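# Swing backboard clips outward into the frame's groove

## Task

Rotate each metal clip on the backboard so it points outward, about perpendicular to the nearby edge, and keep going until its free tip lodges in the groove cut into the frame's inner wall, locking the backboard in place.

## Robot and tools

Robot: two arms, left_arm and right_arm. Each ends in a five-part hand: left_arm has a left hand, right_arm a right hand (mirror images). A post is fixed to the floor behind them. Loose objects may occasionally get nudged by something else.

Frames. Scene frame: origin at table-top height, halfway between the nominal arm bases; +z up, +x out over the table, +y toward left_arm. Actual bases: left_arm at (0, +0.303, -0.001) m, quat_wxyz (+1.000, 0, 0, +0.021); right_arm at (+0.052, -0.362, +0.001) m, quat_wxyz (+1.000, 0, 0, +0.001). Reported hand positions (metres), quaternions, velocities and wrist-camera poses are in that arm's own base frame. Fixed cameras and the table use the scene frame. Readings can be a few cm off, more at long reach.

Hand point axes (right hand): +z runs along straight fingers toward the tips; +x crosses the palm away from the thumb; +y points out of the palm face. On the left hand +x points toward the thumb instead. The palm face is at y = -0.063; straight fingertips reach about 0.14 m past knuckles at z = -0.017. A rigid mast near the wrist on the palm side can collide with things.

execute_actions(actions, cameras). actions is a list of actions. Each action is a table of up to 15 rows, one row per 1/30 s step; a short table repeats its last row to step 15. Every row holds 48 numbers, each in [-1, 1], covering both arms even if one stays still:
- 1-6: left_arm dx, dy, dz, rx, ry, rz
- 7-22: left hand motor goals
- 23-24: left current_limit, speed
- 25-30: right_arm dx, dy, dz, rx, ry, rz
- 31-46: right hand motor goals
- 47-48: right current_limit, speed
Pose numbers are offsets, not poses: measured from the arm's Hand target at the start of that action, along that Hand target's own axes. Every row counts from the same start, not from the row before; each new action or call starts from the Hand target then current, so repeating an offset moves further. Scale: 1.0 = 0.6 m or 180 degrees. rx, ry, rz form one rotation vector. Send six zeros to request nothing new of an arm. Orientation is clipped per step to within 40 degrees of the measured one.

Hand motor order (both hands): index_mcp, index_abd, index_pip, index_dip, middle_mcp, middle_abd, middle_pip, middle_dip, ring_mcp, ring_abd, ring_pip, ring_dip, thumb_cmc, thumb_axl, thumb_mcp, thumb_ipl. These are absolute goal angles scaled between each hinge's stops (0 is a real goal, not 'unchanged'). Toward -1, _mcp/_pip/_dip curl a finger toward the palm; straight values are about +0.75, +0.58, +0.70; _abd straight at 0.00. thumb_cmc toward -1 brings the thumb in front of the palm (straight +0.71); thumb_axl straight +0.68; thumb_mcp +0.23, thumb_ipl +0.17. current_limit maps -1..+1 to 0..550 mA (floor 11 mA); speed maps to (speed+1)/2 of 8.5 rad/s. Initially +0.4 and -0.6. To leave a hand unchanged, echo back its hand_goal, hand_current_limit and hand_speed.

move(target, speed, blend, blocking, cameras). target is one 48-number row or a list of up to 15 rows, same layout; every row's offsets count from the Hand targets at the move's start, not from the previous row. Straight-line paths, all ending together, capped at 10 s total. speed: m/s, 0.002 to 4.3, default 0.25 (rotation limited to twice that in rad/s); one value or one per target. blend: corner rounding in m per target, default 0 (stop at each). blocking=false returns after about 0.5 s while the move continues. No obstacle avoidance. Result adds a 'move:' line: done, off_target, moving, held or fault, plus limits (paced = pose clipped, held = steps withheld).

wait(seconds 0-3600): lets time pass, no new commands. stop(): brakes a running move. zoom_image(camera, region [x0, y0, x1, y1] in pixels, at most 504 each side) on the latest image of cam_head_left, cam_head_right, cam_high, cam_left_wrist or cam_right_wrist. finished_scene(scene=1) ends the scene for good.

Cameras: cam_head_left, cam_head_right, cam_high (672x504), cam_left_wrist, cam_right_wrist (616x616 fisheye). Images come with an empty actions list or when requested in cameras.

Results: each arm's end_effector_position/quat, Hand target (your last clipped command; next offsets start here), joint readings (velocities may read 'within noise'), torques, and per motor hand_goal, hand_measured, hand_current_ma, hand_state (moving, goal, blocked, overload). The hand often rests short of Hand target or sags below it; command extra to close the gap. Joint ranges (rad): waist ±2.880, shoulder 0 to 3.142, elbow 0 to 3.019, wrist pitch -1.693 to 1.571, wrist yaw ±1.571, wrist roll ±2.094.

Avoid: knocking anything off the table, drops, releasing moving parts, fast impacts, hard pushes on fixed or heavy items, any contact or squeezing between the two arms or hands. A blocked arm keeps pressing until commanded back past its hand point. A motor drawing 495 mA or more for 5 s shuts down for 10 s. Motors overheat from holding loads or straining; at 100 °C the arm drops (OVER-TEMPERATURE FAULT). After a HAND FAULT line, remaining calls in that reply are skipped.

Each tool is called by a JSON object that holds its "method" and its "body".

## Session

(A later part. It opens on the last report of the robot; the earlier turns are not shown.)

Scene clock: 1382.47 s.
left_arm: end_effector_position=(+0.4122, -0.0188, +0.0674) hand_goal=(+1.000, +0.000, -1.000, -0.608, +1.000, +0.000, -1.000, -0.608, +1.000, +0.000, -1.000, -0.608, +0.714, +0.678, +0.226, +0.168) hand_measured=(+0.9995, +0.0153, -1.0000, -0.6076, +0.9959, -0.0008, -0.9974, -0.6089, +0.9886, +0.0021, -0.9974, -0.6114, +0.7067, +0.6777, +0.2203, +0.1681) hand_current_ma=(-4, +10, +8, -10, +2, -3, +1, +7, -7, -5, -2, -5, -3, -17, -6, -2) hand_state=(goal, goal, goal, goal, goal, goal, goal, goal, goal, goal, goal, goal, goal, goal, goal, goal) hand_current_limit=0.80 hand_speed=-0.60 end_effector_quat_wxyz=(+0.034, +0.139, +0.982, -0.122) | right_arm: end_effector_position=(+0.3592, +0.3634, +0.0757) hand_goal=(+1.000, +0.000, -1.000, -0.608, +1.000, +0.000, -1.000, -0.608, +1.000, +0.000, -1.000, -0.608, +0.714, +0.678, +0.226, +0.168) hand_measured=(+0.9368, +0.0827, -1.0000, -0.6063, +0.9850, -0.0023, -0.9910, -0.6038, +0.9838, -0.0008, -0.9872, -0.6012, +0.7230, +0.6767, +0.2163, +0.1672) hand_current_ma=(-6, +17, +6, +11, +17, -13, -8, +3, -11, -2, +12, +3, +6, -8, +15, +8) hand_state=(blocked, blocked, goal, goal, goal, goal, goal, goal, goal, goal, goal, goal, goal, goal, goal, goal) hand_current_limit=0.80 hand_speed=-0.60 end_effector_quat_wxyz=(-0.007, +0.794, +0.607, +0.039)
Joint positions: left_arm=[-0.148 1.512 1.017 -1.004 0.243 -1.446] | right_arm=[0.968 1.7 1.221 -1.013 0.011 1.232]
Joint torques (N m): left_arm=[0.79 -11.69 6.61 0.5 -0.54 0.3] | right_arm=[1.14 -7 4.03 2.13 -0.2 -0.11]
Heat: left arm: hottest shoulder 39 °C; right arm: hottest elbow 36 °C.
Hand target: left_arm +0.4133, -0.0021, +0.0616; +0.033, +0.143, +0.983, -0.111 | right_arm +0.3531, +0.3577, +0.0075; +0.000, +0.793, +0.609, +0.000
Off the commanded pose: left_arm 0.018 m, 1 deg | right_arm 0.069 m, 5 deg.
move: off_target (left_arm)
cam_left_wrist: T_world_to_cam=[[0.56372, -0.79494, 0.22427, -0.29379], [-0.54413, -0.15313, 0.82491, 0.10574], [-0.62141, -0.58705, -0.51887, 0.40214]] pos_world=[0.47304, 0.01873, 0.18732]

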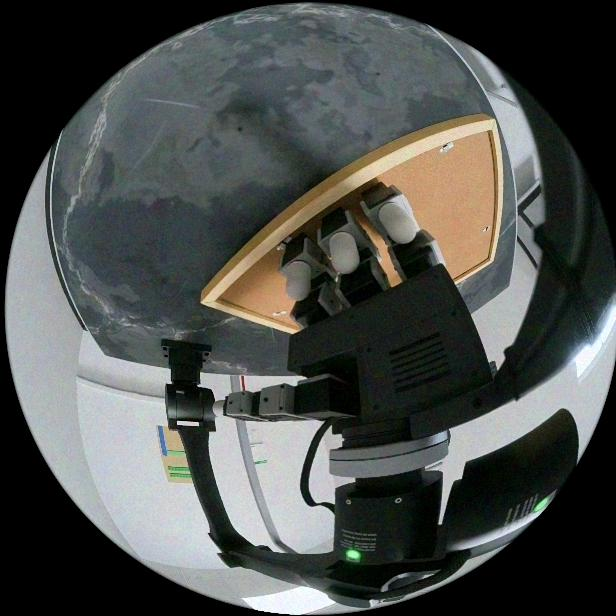

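{"method": "move", "body": {"target": [[0.002,0.012,-0.001,0,0,0,1.0,0,-1.0,-0.608,1.0,0,-1.0,-0.608,1.0,0,-1.0,-0.608,0.714,0.678,0.226,0.168,0.8,-0.6,0.0,0,0.0,0,0,0,1.0,0,-1.0,-0.608,1.0,0,-1.0,-0.608,1.0,0,-1.0,-0.608,0.714,0.678,0.226,0.168,0.8,-0.6]], "speed": 0.04, "cameras": ["cam_left_wrist"]}}

{"method": "zoom_image", "body": {"camera": "cam_left_wrist", "region": [240, 200, 340, 300]}}

Scene clock: 1384.57 s.
left_arm: end_effector_position=(+0.4145, -0.0112, +0.0676) hand_goal=(+1.000, +0.000, -1.000, -0.608, +1.000, +0.000, -1.000, -0.608, +1.000, +0.000, -1.000, -0.608, +0.714, +0.678, +0.226, +0.168) hand_measured=(+1.0000, +0.0109, -1.0000, -0.6076, +0.9959, -0.0008, -0.9974, -0.6089, +0.9886, +0.0021, -0.9974, -0.6114, +0.7067, +0.6767, +0.2203, +0.1681) hand_current_ma=(-7, +10, +7, -9, +0, -1, +7, +11, -9, -2, -9, -9, -6, -13, +2, +5) hand_state=(goal, goal, goal, goal, goal, goal, goal, goal, goal, goal, goal, goal, goal, goal, goal, goal) hand_current_limit=0.80 hand_speed=-0.60 end_effector_quat_wxyz=(+0.037, +0.141, +0.982, -0.122) | right_arm: end_effector_position=(+0.3592, +0.3634, +0.0757) hand_goal=(+1.000, +0.000, -1.000, -0.608, +1.000, +0.000, -1.000, -0.608, +1.000, +0.000, -1.000, -0.608, +0.714, +0.678, +0.226, +0.168) hand_measured=(+0.9368, +0.0827, -1.0000, -0.6063, +0.9850, -0.0023, -0.9923, -0.6050, +0.9838, -0.0008, -0.9872, -0.6012, +0.7230, +0.6777, +0.2173, +0.1681) hand_current_ma=(-24, +19, +10, -4, +8, -3, +22, -15, -10, -6, +20, +8, -17, -21, -4, +12) hand_state=(blocked, blocked, goal, goal, goal, goal, goal, goal, goal, goal, goal, goal, goal, goal, goal, goal) hand_current_limit=0.80 hand_speed=-0.60 end_effector_quat_wxyz=(-0.007, +0.794, +0.607, +0.039)
Joint positions: left_arm=[-0.129 1.512 1.017 -1.004 0.245 -1.423] | right_arm=[0.968 1.7 1.221 -1.013 0.011 1.232]
Joint torques (N m): left_arm=[0.67 -11.46 6.6 0.44 -0.58 0.26] | right_arm=[1.2 -6.71 4.1 2.13 -0.21 -0.11]
Heat: left arm: hottest shoulder 39 °C; right arm: hottest elbow 36 °C.
Hand target: left_arm +0.4142, +0.0051, +0.0605; +0.033, +0.143, +0.983, -0.111 | right_arm +0.3531, +0.3577, +0.0075; +0.000, +0.793, +0.609, +0.000
Off the commanded pose: left_arm 0.018 m, 1 deg | right_arm 0.069 m, 5 deg.
move: off_target (left_arm)
cam_left_wrist: T_world_to_cam=[[0.55974, -0.79664, 0.22816, -0.28776], [-0.54951, -0.15074, 0.82178, 0.11048], [-0.62027, -0.58535, -0.52214, 0.40783]] pos_world=[0.47474, 0.02613, 0.18781]

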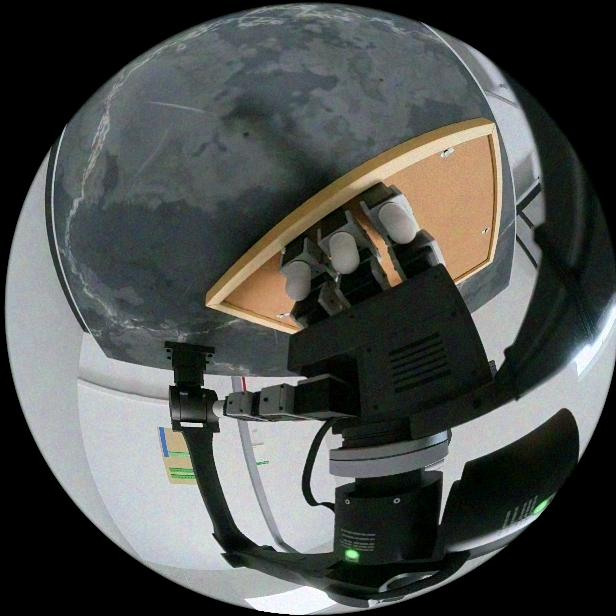

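Scaled by 5.040 from the camera's image (finer frame: 880x880).

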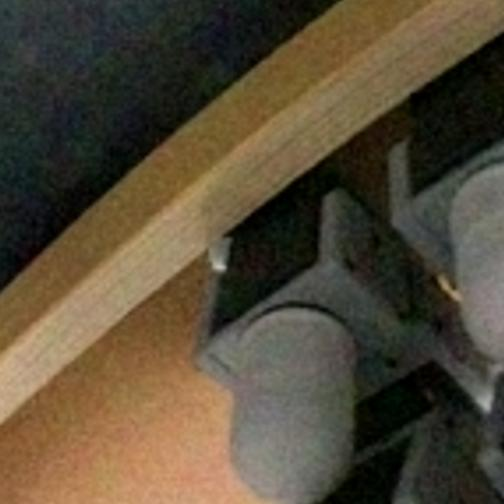

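{"method": "move", "body": {"target": [[0.015,0.006,-0.002,0,0,0,1.0,0,-1.0,-0.608,1.0,0,-1.0,-0.608,1.0,0,-1.0,-0.608,0.714,0.678,0.226,0.168,0.8,-0.6,0.0,0,0.0,0,0,0,1.0,0,-1.0,-0.608,1.0,0,-1.0,-0.608,1.0,0,-1.0,-0.608,0.714,0.678,0.226,0.168,0.8,-0.6]], "speed": 0.04, "cameras": ["cam_left_wrist","cam_high"]}}

{"method": "zoom_image", "body": {"camera": "cam_left_wrist", "region": [240, 200, 340, 300]}}

Scene clock: 1388.23 s.
left_arm: end_effector_position=(+0.4131, -0.0082, +0.0683) hand_goal=(+1.000, +0.000, -1.000, -0.608, +1.000, +0.000, -1.000, -0.608, +1.000, +0.000, -1.000, -0.608, +0.714, +0.678, +0.226, +0.168) hand_measured=(+0.9995, -0.0066, -1.0000, -0.6076, +0.9971, -0.0023, -0.9974, -0.6089, +0.9959, -0.0023, -0.9974, -0.6114, +0.7067, +0.6777, +0.2203, +0.1672) hand_current_ma=(-10, +8, +5, -4, +0, -11, -2, +1, -9, -11, -3, -3, -1, -7, +2, +6) hand_state=(goal, goal, goal, goal, goal, goal, goal, goal, goal, goal, goal, goal, goal, goal, goal, goal) hand_current_limit=0.80 hand_speed=-0.60 end_effector_quat_wxyz=(+0.044, +0.147, +0.981, -0.123) | right_arm: end_effector_position=(+0.3592, +0.3634, +0.0757) hand_goal=(+1.000, +0.000, -1.000, -0.608, +1.000, +0.000, -1.000, -0.608, +1.000, +0.000, -1.000, -0.608, +0.714, +0.678, +0.226, +0.168) hand_measured=(+0.9368, +0.0813, -1.0000, -0.6076, +0.9850, -0.0023, -0.9923, -0.6050, +0.9838, -0.0008, -0.9872, -0.6012, +0.7217, +0.6767, +0.2173, +0.1672) hand_current_ma=(-26, +22, +6, -2, +14, -8, +0, -2, -13, -9, +12, +5, +1, -14, +9, +7) hand_state=(blocked, blocked, goal, goal, goal, goal, goal, goal, goal, goal, goal, goal, goal, goal, goal, goal) hand_current_limit=0.80 hand_speed=-0.60 end_effector_quat_wxyz=(-0.007, +0.794, +0.607, +0.039)
Joint positions: left_arm=[-0.121 1.496 1.002 -0.993 0.248 -1.405] | right_arm=[0.968 1.7 1.221 -1.013 0.011 1.232]
Joint torques (N m): left_arm=[1.03 -11.52 6.05 0.51 -0.62 0.19] | right_arm=[1.2 -6.95 4.11 2.11 -0.19 -0.1]
Heat: left arm: hottest shoulder 39 °C; right arm: hottest elbow 36 °C.
Hand target: left_arm +0.4067, +0.0113, +0.0601; +0.033, +0.143, +0.983, -0.111 | right_arm +0.3531, +0.3577, +0.0075; +0.000, +0.793, +0.609, +0.000
Off the commanded pose: left_arm 0.022 m, 2 deg | right_arm 0.069 m, 5 deg.
move: off_target (left_arm)
cam_left_wrist: T_world_to_cam=[[0.54827, -0.80135, 0.23922, -0.28082], [-0.56314, -0.14229, 0.81402, 0.11586], [-0.61828, -0.58102, -0.52929, 0.40892]] pos_world=[0.47204, 0.02904, 0.1893]
Images, in order (width x height): cam_high 672x504, cam_left_wrist 616x616.

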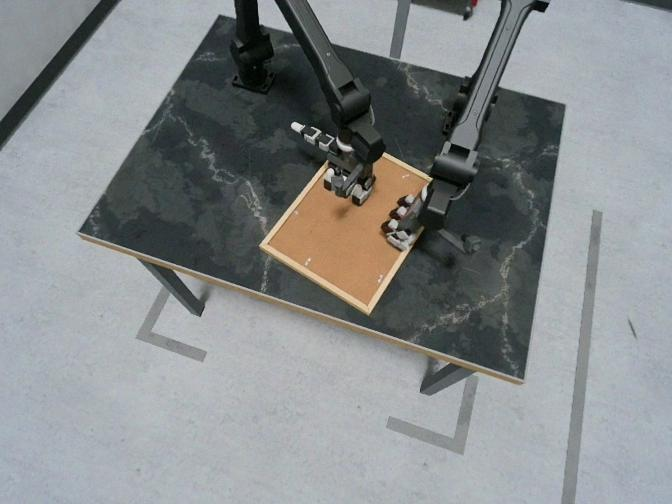

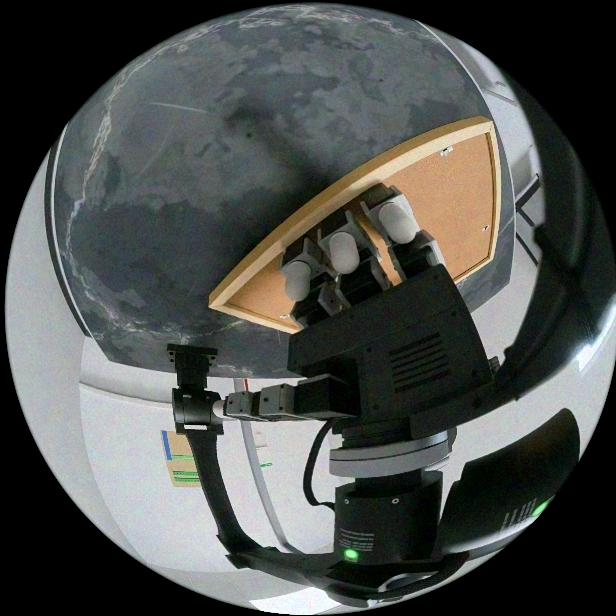

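Scaled by 5.040 from the camera's image (finer frame: 880x880).

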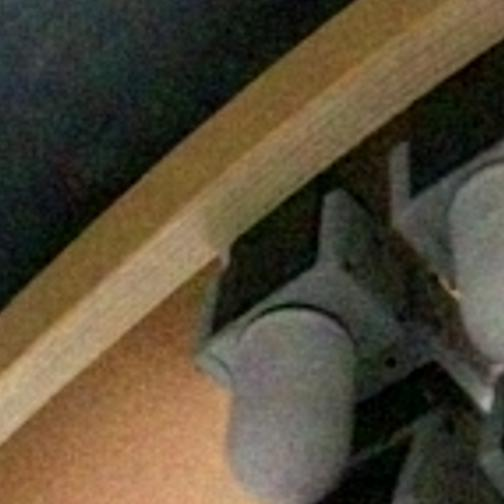

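{"method": "move", "body": {"target": [[0.015,0.002,0.0,0,0,0,1.0,0,-1.0,-0.608,1.0,0,-1.0,-0.608,1.0,0,-1.0,-0.608,0.714,0.678,0.226,0.168,0.8,-0.6,0.0,0,0.0,0,0,0,1.0,0,-1.0,-0.608,1.0,0,-1.0,-0.608,1.0,0,-1.0,-0.608,0.714,0.678,0.226,0.168,0.8,-0.6]], "speed": 0.04, "cameras": ["cam_left_wrist","cam_high"]}}

{"method": "zoom_image", "body": {"camera": "cam_left_wrist", "region": [240, 200, 340, 300]}}

{"method": "zoom_image", "body": {"camera": "cam_high", "region": [380, 170, 460, 250]}}

Scene clock: 1390.50 s.
left_arm: end_effector_position=(+0.4105, -0.0032, +0.0691) hand_goal=(+1.000, +0.000, -1.000, -0.608, +1.000, +0.000, -1.000, -0.608, +1.000, +0.000, -1.000, -0.608, +0.714, +0.678, +0.226, +0.168) hand_measured=(+0.9995, -0.0242, -1.0000, -0.6076, +0.9959, -0.0023, -0.9962, -0.6089, +0.9959, -0.0023, -0.9974, -0.6114, +0.7067, +0.6777, +0.2203, +0.1681) hand_current_ma=(-7, -3, +5, -3, -3, -8, +2, +8, -11, -17, +0, -23, -3, -14, -3, -1) hand_state=(goal, blocked, goal, goal, goal, goal, goal, goal, goal, goal, goal, goal, goal, goal, goal, goal) hand_current_limit=0.80 hand_speed=-0.60 end_effector_quat_wxyz=(+0.052, +0.150, +0.980, -0.122) | right_arm: end_effector_position=(+0.3601, +0.3672, +0.0761) hand_goal=(+1.000, +0.000, -1.000, -0.608, +1.000, +0.000, -1.000, -0.608, +1.000, +0.000, -1.000, -0.608, +0.714, +0.678, +0.226, +0.168) hand_measured=(+0.9247, +0.0886, -1.0000, -0.6063, +0.9850, -0.0023, -0.9923, -0.6050, +0.9838, -0.0008, -0.9872, -0.6012, +0.7230, +0.6777, +0.2163, +0.1681) hand_current_ma=(-21, +31, +8, -4, +20, +0, +2, +7, -13, -5, -1, -1, -7, -13, +0, -3) hand_state=(blocked, blocked, goal, goal, goal, goal, goal, goal, goal, goal, goal, goal, goal, goal, goal, goal) hand_current_limit=0.80 hand_speed=-0.60 end_effector_quat_wxyz=(-0.009, +0.793, +0.608, +0.045)
Joint positions: left_arm=[-0.11 1.477 0.982 -0.979 0.248 -1.39] | right_arm=[0.971 1.7 1.221 -0.999 0.011 1.232]
Joint torques (N m): left_arm=[0.67 -11.28 5.71 0.18 -0.63 0.11] | right_arm=[0.62 -6.77 4.12 1.61 -0.2 -0.1]
Heat: left arm: hottest shoulder 39 °C; right arm: hottest elbow 36 °C.
Hand target: left_arm +0.3984, +0.0148, +0.0589; +0.033, +0.143, +0.983, -0.111 | right_arm +0.3532, +0.3576, +0.0075; +0.000, +0.793, +0.609, +0.000
Off the commanded pose: left_arm 0.024 m, 3 deg | right_arm 0.070 m, 5 deg.
move: off_target (left_arm)
cam_left_wrist: T_world_to_cam=[[0.54109, -0.80328, 0.24892, -0.27333], [-0.57734, -0.1396, 0.80448, 0.12101], [-0.61147, -0.57901, -0.5393, 0.40848]] pos_world=[0.46753, 0.03385, 0.19098]
Images, in order (width x height): cam_high 672x504, cam_left_wrist 616x616.

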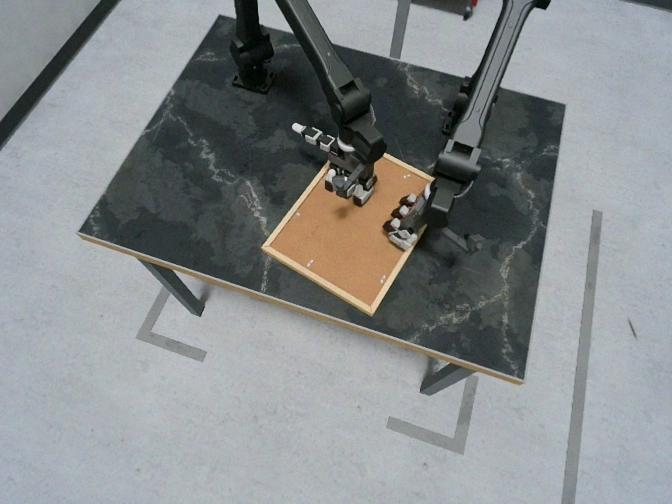

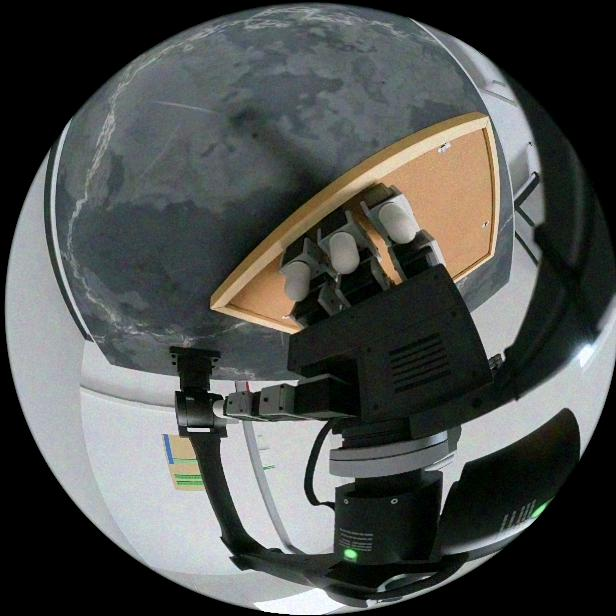

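Scaled by 5.040 from the camera's image (finer frame: 880x880).

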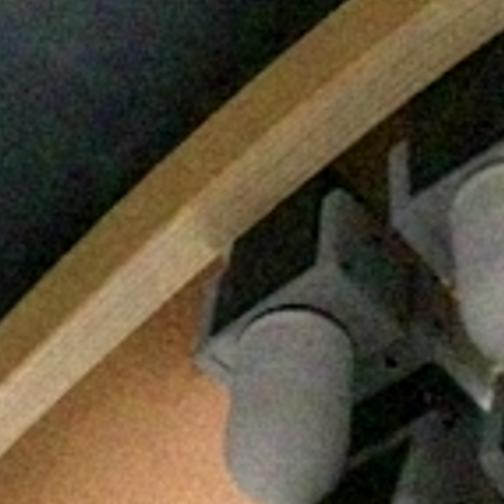

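Scaled by 6.300 from the camera's image (finer frame: 960x720).

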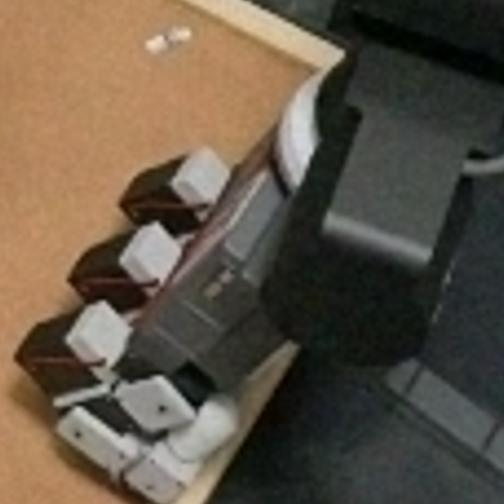

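{"method": "move", "body": {"target": [[0.0202,-0.0165,0.0015,0,0,0,1.0,0,-1.0,-0.608,1.0,0,-1.0,-0.608,1.0,0,-1.0,-0.608,0.714,0.678,0.226,0.168,0.8,-0.6,0.0,0,0.0,0,0,0,1.0,0,-1.0,-0.608,1.0,0,-1.0,-0.608,1.0,0,-1.0,-0.608,0.714,0.678,0.226,0.168,0.8,-0.6]], "speed": 0.04, "cameras": ["cam_left_wrist"]}}

{"method": "zoom_image", "body": {"camera": "cam_left_wrist", "region": [240, 200, 340, 300]}}

Scene clock: 1393.27 s.
left_arm: end_effector_position=(+0.4046, -0.0022, +0.0703) hand_goal=(+1.000, +0.000, -1.000, -0.608, +1.000, +0.000, -1.000, -0.608, +1.000, +0.000, -1.000, -0.608, +0.714, +0.678, +0.226, +0.168) hand_measured=(+0.9995, -0.0477, -1.0000, -0.6063, +0.9959, -0.0023, -0.9974, -0.6089, +0.9959, -0.0023, -0.9962, -0.6114, +0.7067, +0.6777, +0.2193, +0.1681) hand_current_ma=(-9, -11, +4, -8, -1, +0, +6, +3, -8, -6, -11, -15, -9, -3, -6, -3) hand_state=(goal, blocked, goal, goal, goal, goal, goal, goal, goal, goal, goal, goal, goal, goal, goal, goal) hand_current_limit=0.80 hand_speed=-0.60 end_effector_quat_wxyz=(+0.062, +0.155, +0.979, -0.120) | right_arm: end_effector_position=(+0.3601, +0.3672, +0.0761) hand_goal=(+1.000, +0.000, -1.000, -0.608, +1.000, +0.000, -1.000, -0.608, +1.000, +0.000, -1.000, -0.608, +0.714, +0.678, +0.226, +0.168) hand_measured=(+0.9247, +0.0886, -1.0000, -0.6063, +0.9850, -0.0023, -0.9923, -0.6038, +0.9838, -0.0008, -0.9872, -0.5999, +0.7230, +0.6767, +0.2173, +0.1672) hand_current_ma=(-31, +23, +13, -5, +6, +7, +3, +1, -11, +3, +15, -6, +4, -10, -3, +8) hand_state=(blocked, blocked, goal, goal, goal, goal, goal, goal, goal, goal, goal, goal, goal, goal, goal, goal) hand_current_limit=0.80 hand_speed=-0.60 end_effector_quat_wxyz=(-0.009, +0.793, +0.608, +0.045)
Joint positions: left_arm=[-0.11 1.446 0.95 -0.959 0.246 -1.38] | right_arm=[0.971 1.7 1.221 -0.999 0.011 1.232]
Joint torques (N m): left_arm=[-0.62 -11.16 5.29 -0.27 -0.63 -0.1] | right_arm=[0.79 -6.83 4.14 1.68 -0.21 -0.11]
Heat: left arm: hottest shoulder 39 °C; right arm: hottest elbow 36 °C.
Hand target: left_arm +0.3840, +0.0087, +0.0590; +0.033, +0.143, +0.983, -0.111 | right_arm +0.3532, +0.3576, +0.0075; +0.000, +0.793, +0.609, +0.000
Off the commanded pose: left_arm 0.026 m, 4 deg | right_arm 0.070 m, 5 deg.
move: off_target (left_arm)
cam_left_wrist: T_world_to_cam=[[0.52856, -0.80791, 0.2606, -0.26539], [-0.59605, -0.13462, 0.79158, 0.1252], [-0.60445, -0.57373, -0.55271, 0.40421]] pos_world=[0.45922, 0.03435, 0.19346]

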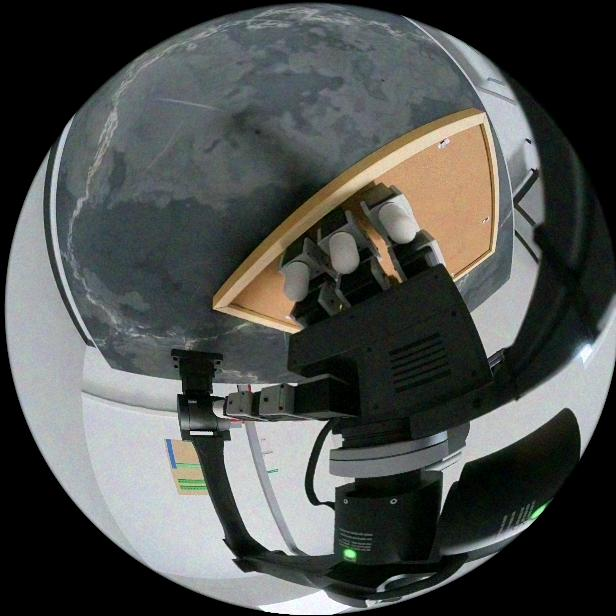

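Scaled by 5.040 from the camera's image (finer frame: 880x880).

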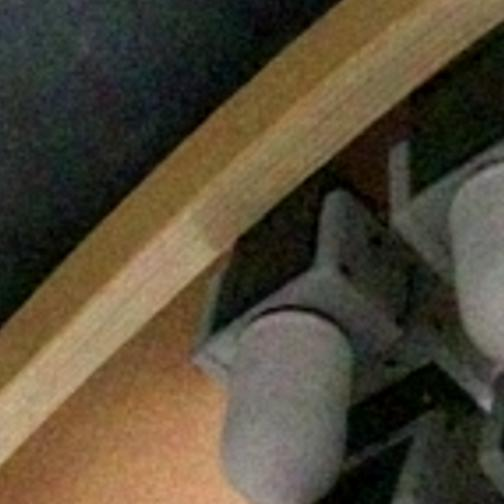

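{"method": "move", "body": {"target": [[0.008,-0.005,0.0,0,0,0,1.0,0.12,-1.0,-0.608,1.0,0,-1.0,-0.608,1.0,0,-1.0,-0.608,0.714,0.678,0.226,0.168,0.9,-0.6,0.0,0,0.0,0,0,0,1.0,0,-1.0,-0.608,1.0,0,-1.0,-0.608,1.0,0,-1.0,-0.608,0.714,0.678,0.226,0.168,0.8,-0.6]], "speed": 0.04, "cameras": ["cam_left_wrist"]}}

{"method": "zoom_image", "body": {"camera": "cam_left_wrist", "region": [240, 200, 340, 300]}}

Scene clock: 1395.47 s.
left_arm: end_effector_position=(+0.3980, -0.0003, +0.0700) hand_goal=(+1.000, +0.120, -1.000, -0.608, +1.000, +0.000, -1.000, -0.608, +1.000, +0.000, -1.000, -0.608, +0.714, +0.678, +0.226, +0.168) hand_measured=(+0.9983, +0.0124, -1.0000, -0.6076, +0.9959, -0.0023, -0.9974, -0.6089, +0.9959, -0.0023, -0.9974, -0.6101, +0.7067, +0.6767, +0.2203, +0.1672) hand_current_ma=(-6, -36, +4, -8, -2, -6, +1, +4, -9, -9, +0, -8, -6, -10, -1, +4) hand_state=(goal, blocked, goal, goal, goal, goal, goal, goal, goal, goal, goal, goal, goal, goal, goal, goal) hand_current_limit=0.90 hand_speed=-0.60 end_effector_quat_wxyz=(+0.061, +0.155, +0.979, -0.117) | right_arm: end_effector_position=(+0.3611, +0.3693, +0.0764) hand_goal=(+1.000, +0.000, -1.000, -0.608, +1.000, +0.000, -1.000, -0.608, +1.000, +0.000, -1.000, -0.608, +0.714, +0.678, +0.226, +0.168) hand_measured=(+0.9151, +0.0900, -1.0000, -0.6076, +0.9850, -0.0023, -0.9923, -0.6038, +0.9838, -0.0008, -0.9872, -0.6012, +0.7230, +0.6767, +0.2163, +0.1681) hand_current_ma=(-29, +23, +12, -5, +5, +4, +2, -6, -14, -12, +17, +0, +8, -16, +6, +15) hand_state=(blocked, blocked, goal, goal, goal, goal, goal, goal, goal, goal, goal, goal, goal, goal, goal, goal) hand_current_limit=0.80 hand_speed=-0.60 end_effector_quat_wxyz=(-0.011, +0.792, +0.608, +0.050)
Joint positions: left_arm=[-0.11 1.431 0.933 -0.959 0.24 -1.38] | right_arm=[0.972 1.7 1.221 -0.99 0.011 1.232]
Joint torques (N m): left_arm=[-1.03 -10.81 5.49 -0.23 -0.43 -0.16] | right_arm=[0.79 -6.89 4.21 1.36 -0.21 -0.11]
Heat: left arm: hottest shoulder 39 °C; right arm: hottest elbow 36 °C.
Hand target: left_arm +0.3785, +0.0072, +0.0591; +0.033, +0.143, +0.983, -0.111 | right_arm +0.3531, +0.3576, +0.0075; +0.000, +0.793, +0.609, +0.000
Off the commanded pose: left_arm 0.024 m, 4 deg | right_arm 0.070 m, 6 deg.
move: off_target (left_arm)
cam_left_wrist: T_world_to_cam=[[0.52952, -0.80916, 0.2547, -0.26024], [-0.59467, -0.13995, 0.79169, 0.12125], [-0.60496, -0.57068, -0.55529, 0.40154]] pos_world=[0.45282, 0.03555, 0.19327]

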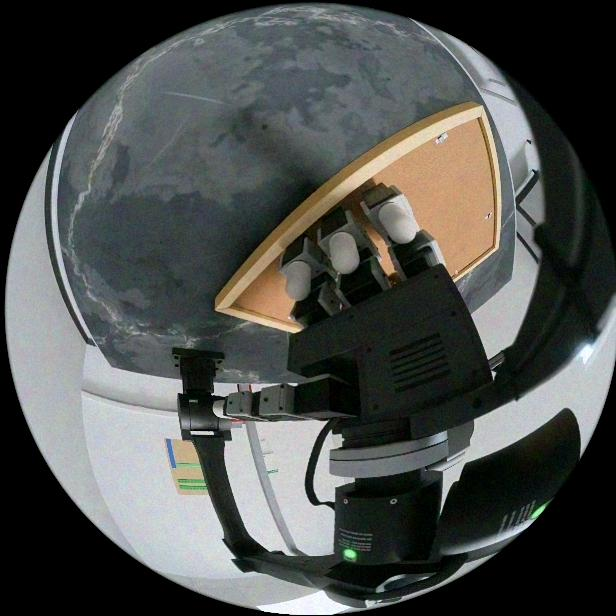

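Scaled by 5.040 from the camera's image (finer frame: 880x880).

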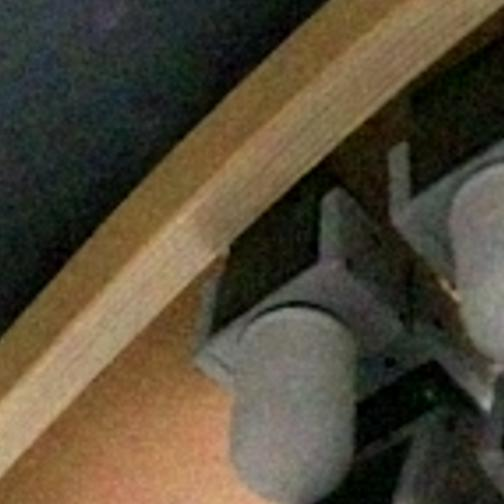

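{"method": "move", "body": {"target": [[-0.02,-0.015,-0.005,0,0,0,1.0,0,-1.0,-0.608,1.0,0,-1.0,-0.608,1.0,0,-1.0,-0.608,0.714,0.678,0.226,0.168,0.8,-0.6,0.0,0,0.0,0,0,0,1.0,0,-1.0,-0.608,1.0,0,-1.0,-0.608,1.0,0,-1.0,-0.608,0.714,0.678,0.226,0.168,0.8,-0.6],[-0.02,-0.07,-0.11,0,0.02,0,1.0,0,-1.0,-0.608,1.0,0,-1.0,-0.608,1.0,0,-1.0,-0.608,0.714,0.678,0.226,0.168,0.8,-0.6,0.0,0,0.0,0,0,0,1.0,0,-1.0,-0.608,1.0,0,-1.0,-0.608,1.0,0,-1.0,-0.608,0.714,0.678,0.226,0.168,0.8,-0.6]], "speed": 0.06, "cameras": ["cam_left_wrist","cam_high"]}}

{"method": "zoom_image", "body": {"camera": "cam_left_wrist", "region": [230, 150, 350, 270]}}

Scene clock: 1399.40 s.
left_arm: end_effector_position=(+0.3611, -0.0118, +0.1133) hand_goal=(+1.000, +0.000, -1.000, -0.608, +1.000, +0.000, -1.000, -0.608, +1.000, +0.000, -1.000, -0.608, +0.714, +0.678, +0.226, +0.168) hand_measured=(+0.9874, -0.0096, -0.9962, -0.6076, +0.9959, +0.0007, -0.9974, -0.6089, +0.9947, +0.0021, -0.9962, -0.6114, +0.7067, +0.6777, +0.2193, +0.1672) hand_current_ma=(-14, +5, +3, -8, -4, -7, +5, +2, -11, -10, -4, -5, -6, -7, +0, +10) hand_state=(goal, goal, goal, goal, goal, goal, goal, goal, goal, goal, goal, goal, goal, goal, goal, goal) hand_current_limit=0.80 hand_speed=-0.60 end_effector_quat_wxyz=(-0.023, +0.142, +0.984, -0.106) | right_arm: end_effector_position=(+0.3611, +0.3693, +0.0764) hand_goal=(+1.000, +0.000, -1.000, -0.608, +1.000, +0.000, -1.000, -0.608, +1.000, +0.000, -1.000, -0.608, +0.714, +0.678, +0.226, +0.168) hand_measured=(+0.9151, +0.0900, -1.0000, -0.6076, +0.9850, -0.0023, -0.9923, -0.6038, +0.9838, -0.0008, -0.9872, -0.6012, +0.7230, +0.6777, +0.2163, +0.1672) hand_current_ma=(-25, +4, +10, -5, +14, -8, -2, -9, -9, -10, +7, +6, +4, -20, +8, -12) hand_state=(blocked, blocked, goal, goal, goal, goal, goal, goal, goal, goal, goal, goal, goal, goal, goal, goal) hand_current_limit=0.80 hand_speed=-0.60 end_effector_quat_wxyz=(-0.011, +0.792, +0.608, +0.050)
Joint positions: left_arm=[-0.166 1.404 1.027 -1.235 0.213 -1.446] | right_arm=[0.972 1.7 1.221 -0.99 0.011 1.232]
Joint torques (N m): left_arm=[-2.61 -12.04 11 -0.23 -0.15 -0.17] | right_arm=[1.03 -7 4.18 1.35 -0.18 -0.11]
Heat: left arm: hottest shoulder 39 °C; right arm: hottest elbow 35 °C.
Hand target: left_arm +0.3757, -0.0204, +0.1334; +0.003, +0.146, +0.984, -0.106 | right_arm +0.3531, +0.3576, +0.0075; +0.000, +0.793, +0.609, +0.000
Off the commanded pose: left_arm 0.026 m, 3 deg | right_arm 0.070 m, 6 deg.
move: off_target (left_arm)
cam_left_wrist: T_world_to_cam=[[0.56841, -0.81325, 0.12462, -0.26046], [-0.4559, -0.18525, 0.87054, 0.00383], [-0.68488, -0.55164, -0.47606, 0.41678]] pos_world=[0.43524, 0.0188, 0.22753]
Images, in order (width x height): cam_high 672x504, cam_left_wrist 616x616.

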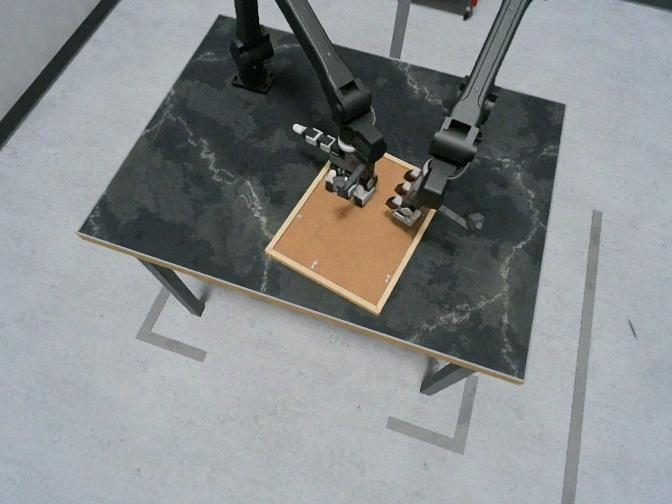

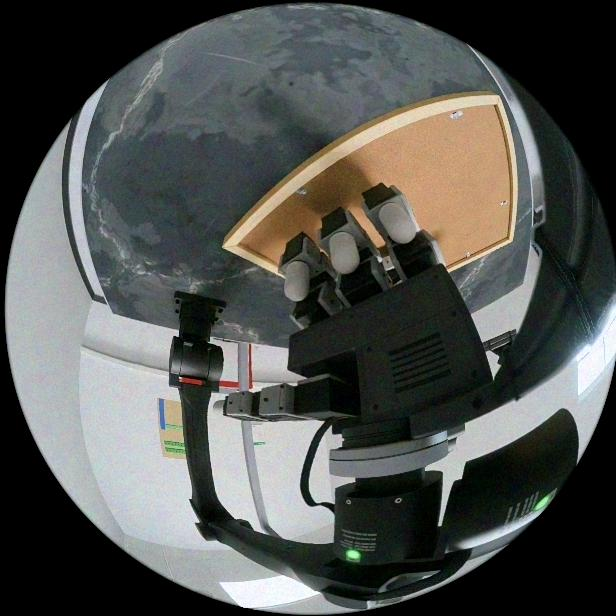

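Scaled by 4.200 from the camera's image (finer frame: 880x880).

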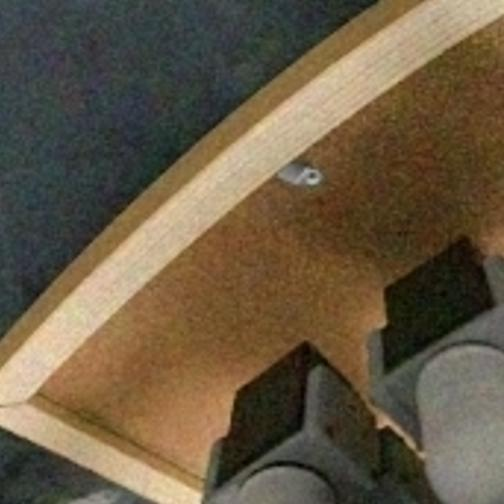

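{"method": "move", "body": {"target": [[0.05,-0.08,-0.12,0,0,0,1.0,0,-1.0,-0.608,1.0,0,-1.0,-0.608,1.0,0,-1.0,-0.608,0.714,0.678,0.226,0.168,0.8,-0.6,0.0,0,0.0,0,0,0,1.0,0,-1.0,-0.608,1.0,0,-1.0,-0.608,1.0,0,-1.0,-0.608,0.714,0.678,0.226,0.168,0.8,-0.6]], "speed": 0.1, "cameras": ["cam_left_wrist","cam_high","cam_head_left","cam_head_right"]}}

{"method": "zoom_image", "body": {"camera": "cam_left_wrist", "region": [250, 150, 350, 250]}}

{"method": "zoom_image", "body": {"camera": "cam_high", "region": [400, 190, 440, 230]}}

{"method": "zoom_image", "body": {"camera": "cam_head_left", "region": [280, 220, 310, 250]}}

Scene clock: 1406.53 s.
left_arm: end_effector_position=(+0.3248, -0.0333, +0.1939) hand_goal=(+1.000, +0.000, -1.000, -0.608, +1.000, +0.000, -1.000, -0.608, +1.000, +0.000, -1.000, -0.608, +0.714, +0.678, +0.226, +0.168) hand_measured=(+0.9874, -0.0096, -0.9962, -0.6076, +0.9959, -0.0008, -0.9974, -0.6089, +0.9959, +0.0007, -0.9974, -0.6114, +0.7067, +0.6767, +0.2193, +0.1681) hand_current_ma=(-12, +6, +8, -10, -1, -4, +1, +6, -2, -12, +1, -9, -6, -10, -3, +0) hand_state=(goal, goal, goal, goal, goal, goal, goal, goal, goal, goal, goal, goal, goal, goal, goal, goal) hand_current_limit=0.80 hand_speed=-0.60 end_effector_quat_wxyz=(-0.020, +0.142, +0.984, -0.103) | right_arm: end_effector_position=(+0.3611, +0.3693, +0.0764) hand_goal=(+1.000, +0.000, -1.000, -0.608, +1.000, +0.000, -1.000, -0.608, +1.000, +0.000, -1.000, -0.608, +0.714, +0.678, +0.226, +0.168) hand_measured=(+0.9151, +0.0900, -1.0000, -0.6076, +0.9850, -0.0023, -0.9923, -0.6050, +0.9838, -0.0008, -0.9872, -0.6012, +0.7230, +0.6767, +0.2173, +0.1681) hand_current_ma=(-27, +31, +7, -6, +11, -5, +13, -2, -10, -20, -7, +2, +5, -15, +6, +6) hand_state=(blocked, blocked, goal, goal, goal, goal, goal, goal, goal, goal, goal, goal, goal, goal, goal, goal) hand_current_limit=0.80 hand_speed=-0.60 end_effector_quat_wxyz=(-0.011, +0.792, +0.608, +0.050)
Joint positions: left_arm=[-0.248 1.257 1.108 -1.441 0.209 -1.529] | right_arm=[0.972 1.7 1.221 -0.99 0.011 1.232]
Joint torques (N m): left_arm=[-2.55 -9.99 11.71 -0.16 -0.16 -0.16] | right_arm=[1.03 -6.89 4.21 1.36 -0.21 -0.12]
Heat: left arm: hottest shoulder 39 °C; right arm: hottest elbow 35 °C.
Hand target: left_arm +0.3350, -0.0416, +0.2127; +0.003, +0.146, +0.984, -0.106 | right_arm +0.3531, +0.3576, +0.0075; +0.000, +0.793, +0.609, +0.000
Off the commanded pose: left_arm 0.023 m, 3 deg | right_arm 0.070 m, 6 deg.
move: off_target (left_arm)
cam_left_wrist: T_world_to_cam=[[0.56699, -0.81421, 0.12487, -0.26695], [-0.46174, -0.18861, 0.86673, -0.08431], [-0.68215, -0.54908, -0.48289, 0.41898]] pos_world=[0.39823, -0.0032, 0.30873]
Images, in order (width x height): cam_head_left 672x504, cam_head_right 672x504, cam_high 672x504, cam_left_wrist 616x616.

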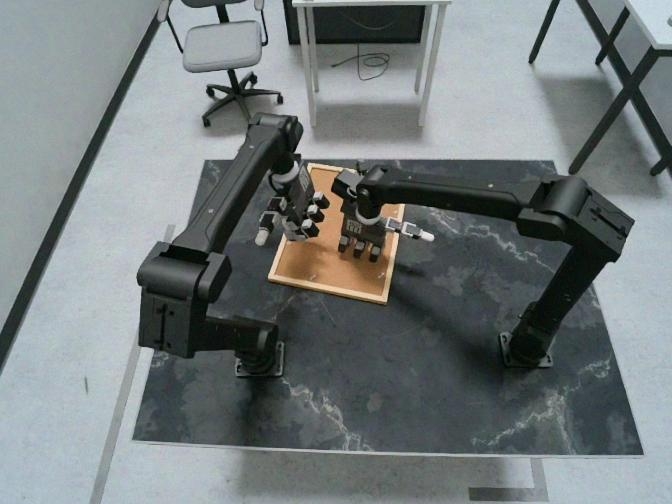

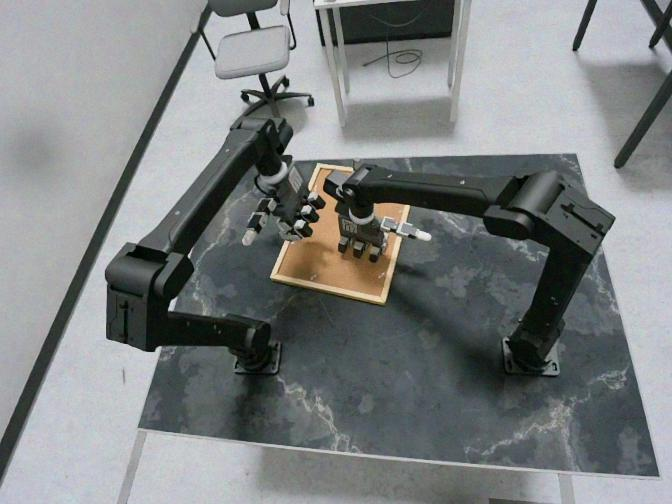

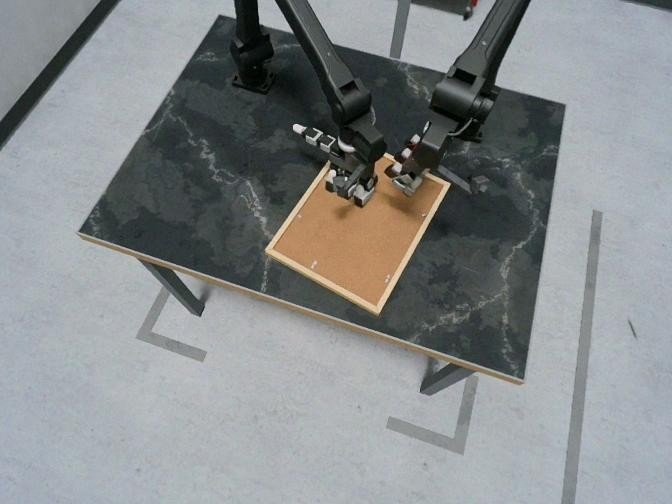

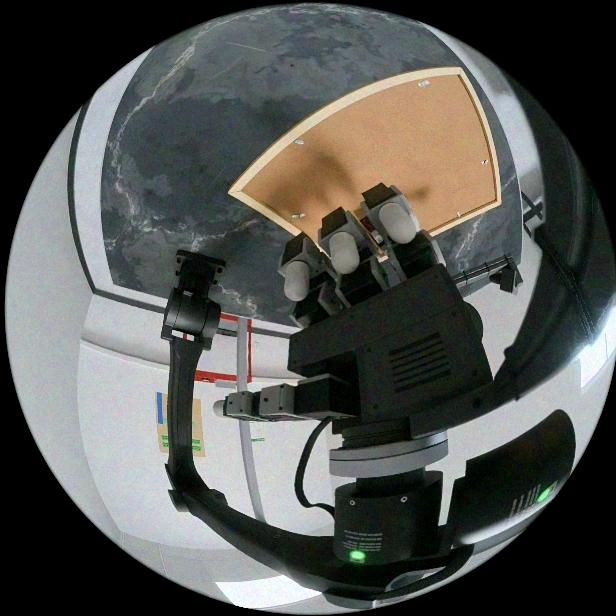

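Scaled by 5.040 from the camera's image (finer frame: 880x880).

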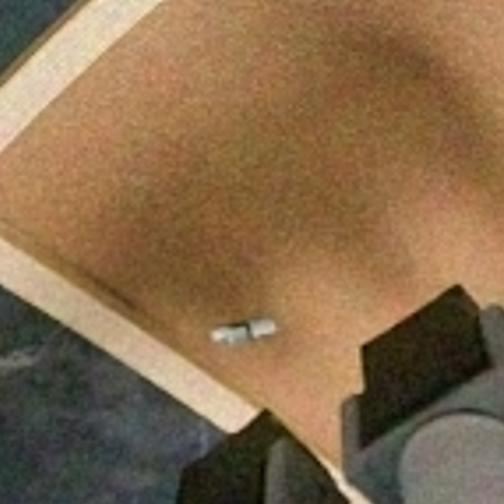

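Scaled by 12.600 from the camera's image (finer frame: 960x720).

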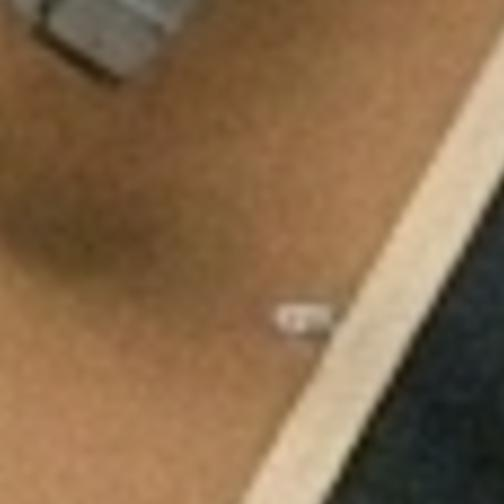

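Scaled by 16.800 from the camera's image (finer frame: 960x720).

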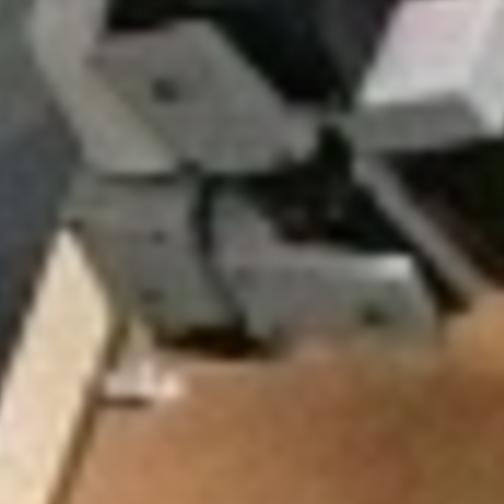

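{"method": "move", "body": {"target": [[-0.0265,0.1125,0.1393,0,-0.019,0,1.0,0,-1.0,-0.608,1.0,0,-1.0,-0.608,1.0,0,-1.0,-0.608,0.714,0.678,0.226,0.168,0.8,-0.6,0.0,0,0.0,0,0,0,1.0,0,-1.0,-0.608,1.0,0,-1.0,-0.608,1.0,0,-1.0,-0.608,0.714,0.678,0.226,0.168,0.8,-0.6]], "speed": 0.08, "cameras": ["cam_left_wrist"]}}

{"method": "zoom_image", "body": {"camera": "cam_left_wrist", "region": [240, 160, 380, 300]}}

Scene clock: 1413.33 s.
left_arm: end_effector_position=(+0.3602, -0.0031, +0.1164) hand_goal=(+1.000, +0.000, -1.000, -0.608, +1.000, +0.000, -1.000, -0.608, +1.000, +0.000, -1.000, -0.608, +0.714, +0.678, +0.226, +0.168) hand_measured=(+0.9874, -0.0096, -0.9962, -0.6076, +0.9959, +0.0007, -0.9974, -0.6089, +0.9959, +0.0007, -0.9962, -0.6114, +0.7067, +0.6777, +0.2203, +0.1681) hand_current_ma=(-14, +4, +4, -11, +2, +0, +8, +6, -5, -10, -4, -16, -4, -4, -1, -2) hand_state=(goal, goal, goal, goal, goal, goal, goal, goal, goal, goal, goal, goal, goal, goal, goal, goal) hand_current_limit=0.80 hand_speed=-0.60 end_effector_quat_wxyz=(+0.021, +0.148, +0.983, -0.106) | right_arm: end_effector_position=(+0.3611, +0.3693, +0.0764) hand_goal=(+1.000, +0.000, -1.000, -0.608, +1.000, +0.000, -1.000, -0.608, +1.000, +0.000, -1.000, -0.608, +0.714, +0.678, +0.226, +0.168) hand_measured=(+0.9151, +0.0886, -1.0000, -0.6076, +0.9850, -0.0023, -0.9923, -0.6050, +0.9838, -0.0008, -0.9872, -0.6012, +0.7242, +0.6777, +0.2163, +0.1672) hand_current_ma=(-33, +24, +8, +11, +11, -14, +2, -7, -16, -6, +9, +2, +1, -9, +17, +5) hand_state=(blocked, blocked, goal, goal, goal, goal, goal, goal, goal, goal, goal, goal, goal, goal, goal, goal) hand_current_limit=0.80 hand_speed=-0.60 end_effector_quat_wxyz=(-0.011, +0.792, +0.608, +0.050)
Joint positions: left_arm=[-0.143 1.334 0.97 -1.166 0.213 -1.42] | right_arm=[0.972 1.7 1.221 -0.99 0.011 1.232]
Joint torques (N m): left_arm=[-0.38 -9.82 8.49 0.73 0.16 0.01] | right_arm=[0.67 -6.95 4.22 1.29 -0.2 -0.11]
Heat: left arm: hottest shoulder 38 °C; right arm: hottest elbow 35 °C.
Hand target: left_arm +0.3674, -0.0006, +0.1174; +0.032, +0.143, +0.983, -0.110 | right_arm +0.3531, +0.3576, +0.0075; +0.000, +0.793, +0.609, +0.000
Off the commanded pose: left_arm 0.008 m, 2 deg | right_arm 0.070 m, 6 deg.
move: done
cam_left_wrist: T_world_to_cam=[[0.5529, -0.81261, 0.18431, -0.25457], [-0.53019, -0.17245, 0.83015, 0.03375], [-0.6428, -0.55671, -0.52619, 0.41307]] pos_world=[0.42417, 0.02892, 0.23626]

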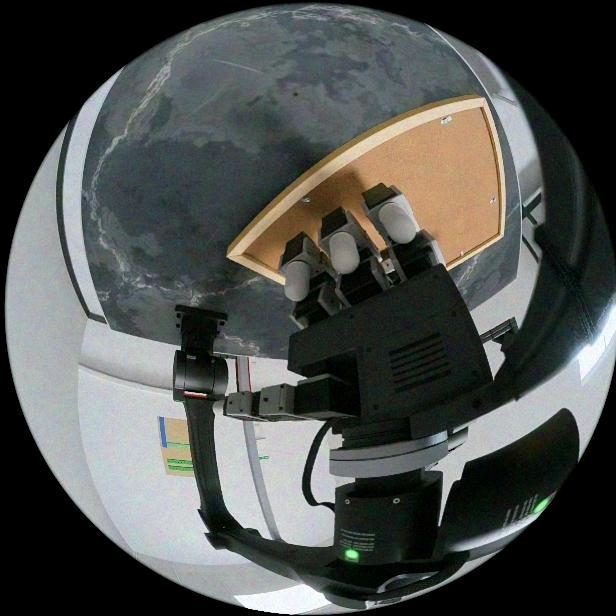

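Scaled by 3.600 from the camera's image (finer frame: 880x880).

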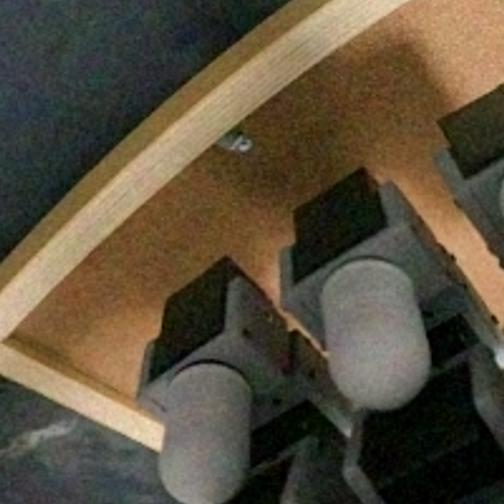

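{"method": "move", "body": {"target": [[-0.0082,0.023,0.0558,0,0,0,1.0,0,-1.0,-0.608,1.0,0,-1.0,-0.608,1.0,0,-1.0,-0.608,0.714,0.678,0.226,0.168,0.8,-0.6,0.0,0,0.0,0,0,0,1.0,0,-1.0,-0.608,1.0,0,-1.0,-0.608,1.0,0,-1.0,-0.608,0.714,0.678,0.226,0.168,0.8,-0.6]], "speed": 0.06, "cameras": ["cam_left_wrist"]}}

{"method": "zoom_image", "body": {"camera": "cam_left_wrist", "region": [260, 180, 360, 280]}}

Scene clock: 1417.63 s.
left_arm: end_effector_position=(+0.3707, -0.0003, +0.0822) hand_goal=(+1.000, +0.000, -1.000, -0.608, +1.000, +0.000, -1.000, -0.608, +1.000, +0.000, -1.000, -0.608, +0.714, +0.678, +0.226, +0.168) hand_measured=(+0.9874, -0.0096, -0.9962, -0.6076, +0.9959, +0.0007, -0.9974, -0.6089, +0.9959, +0.0007, -0.9974, -0.6114, +0.7067, +0.6777, +0.2203, +0.1672) hand_current_ma=(-7, +4, +4, -9, -1, -5, +0, +6, -9, -9, +0, -16, -4, -10, +2, +0) hand_state=(goal, goal, goal, goal, goal, goal, goal, goal, goal, goal, goal, goal, goal, goal, goal, goal) hand_current_limit=0.80 hand_speed=-0.60 end_effector_quat_wxyz=(+0.022, +0.149, +0.983, -0.106) | right_arm: end_effector_position=(+0.3611, +0.3693, +0.0764) hand_goal=(+1.000, +0.000, -1.000, -0.608, +1.000, +0.000, -1.000, -0.608, +1.000, +0.000, -1.000, -0.608, +0.714, +0.678, +0.226, +0.168) hand_measured=(+0.9151, +0.0900, -1.0000, -0.6063, +0.9850, -0.0023, -0.9910, -0.6038, +0.9838, +0.0007, -0.9872, -0.5999, +0.7230, +0.6767, +0.2173, +0.1681) hand_current_ma=(-46, +17, +7, +8, +3, +2, +9, +2, +3, +7, +12, +5, -13, -17, +1, +8) hand_state=(blocked, blocked, goal, goal, goal, goal, goal, goal, goal, goal, goal, goal, goal, goal, goal, goal) hand_current_limit=0.80 hand_speed=-0.60 end_effector_quat_wxyz=(-0.011, +0.792, +0.608, +0.050)
Joint positions: left_arm=[-0.131 1.398 0.935 -1.067 0.214 -1.406] | right_arm=[0.972 1.7 1.221 -0.99 0.011 1.232]
Joint torques (N m): left_arm=[-0.15 -10.34 8.05 0.72 0.15 0.02] | right_arm=[0.97 -6.71 4.22 1.35 -0.2 -0.11]
Heat: left arm: hottest shoulder 38 °C; right arm: hottest elbow 35 °C.
Hand target: left_arm +0.3772, +0.0035, +0.0824; +0.032, +0.143, +0.983, -0.110 | right_arm +0.3531, +0.3576, +0.0075; +0.000, +0.793, +0.609, +0.000
Off the commanded pose: left_arm 0.007 m, 1 deg | right_arm 0.070 m, 6 deg.
move: done
cam_left_wrist: T_world_to_cam=[[0.55129, -0.81308, 0.18704, -0.25132], [-0.53281, -0.17059, 0.82886, 0.06932], [-0.64202, -0.5566, -0.52726, 0.40323]] pos_world=[0.43437, 0.03192, 0.20215]

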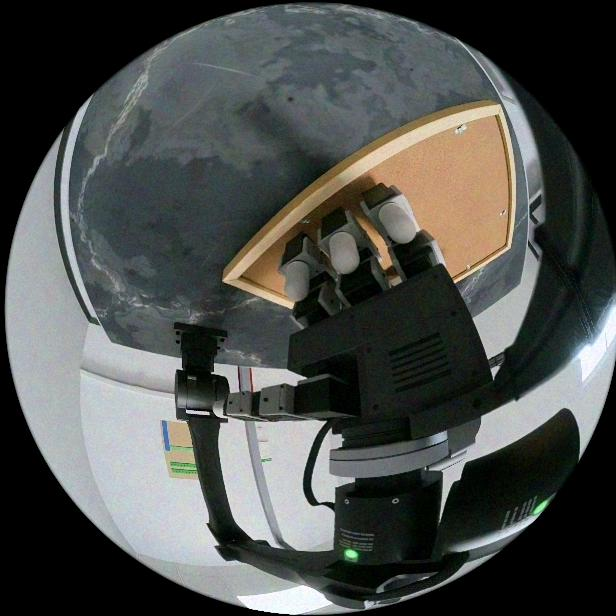

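Scaled by 5.040 from the camera's image (finer frame: 880x880).

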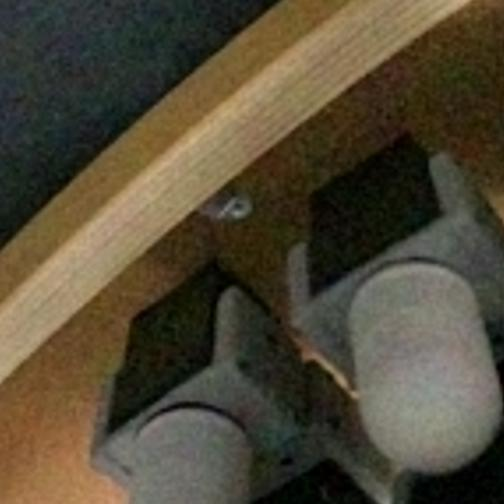

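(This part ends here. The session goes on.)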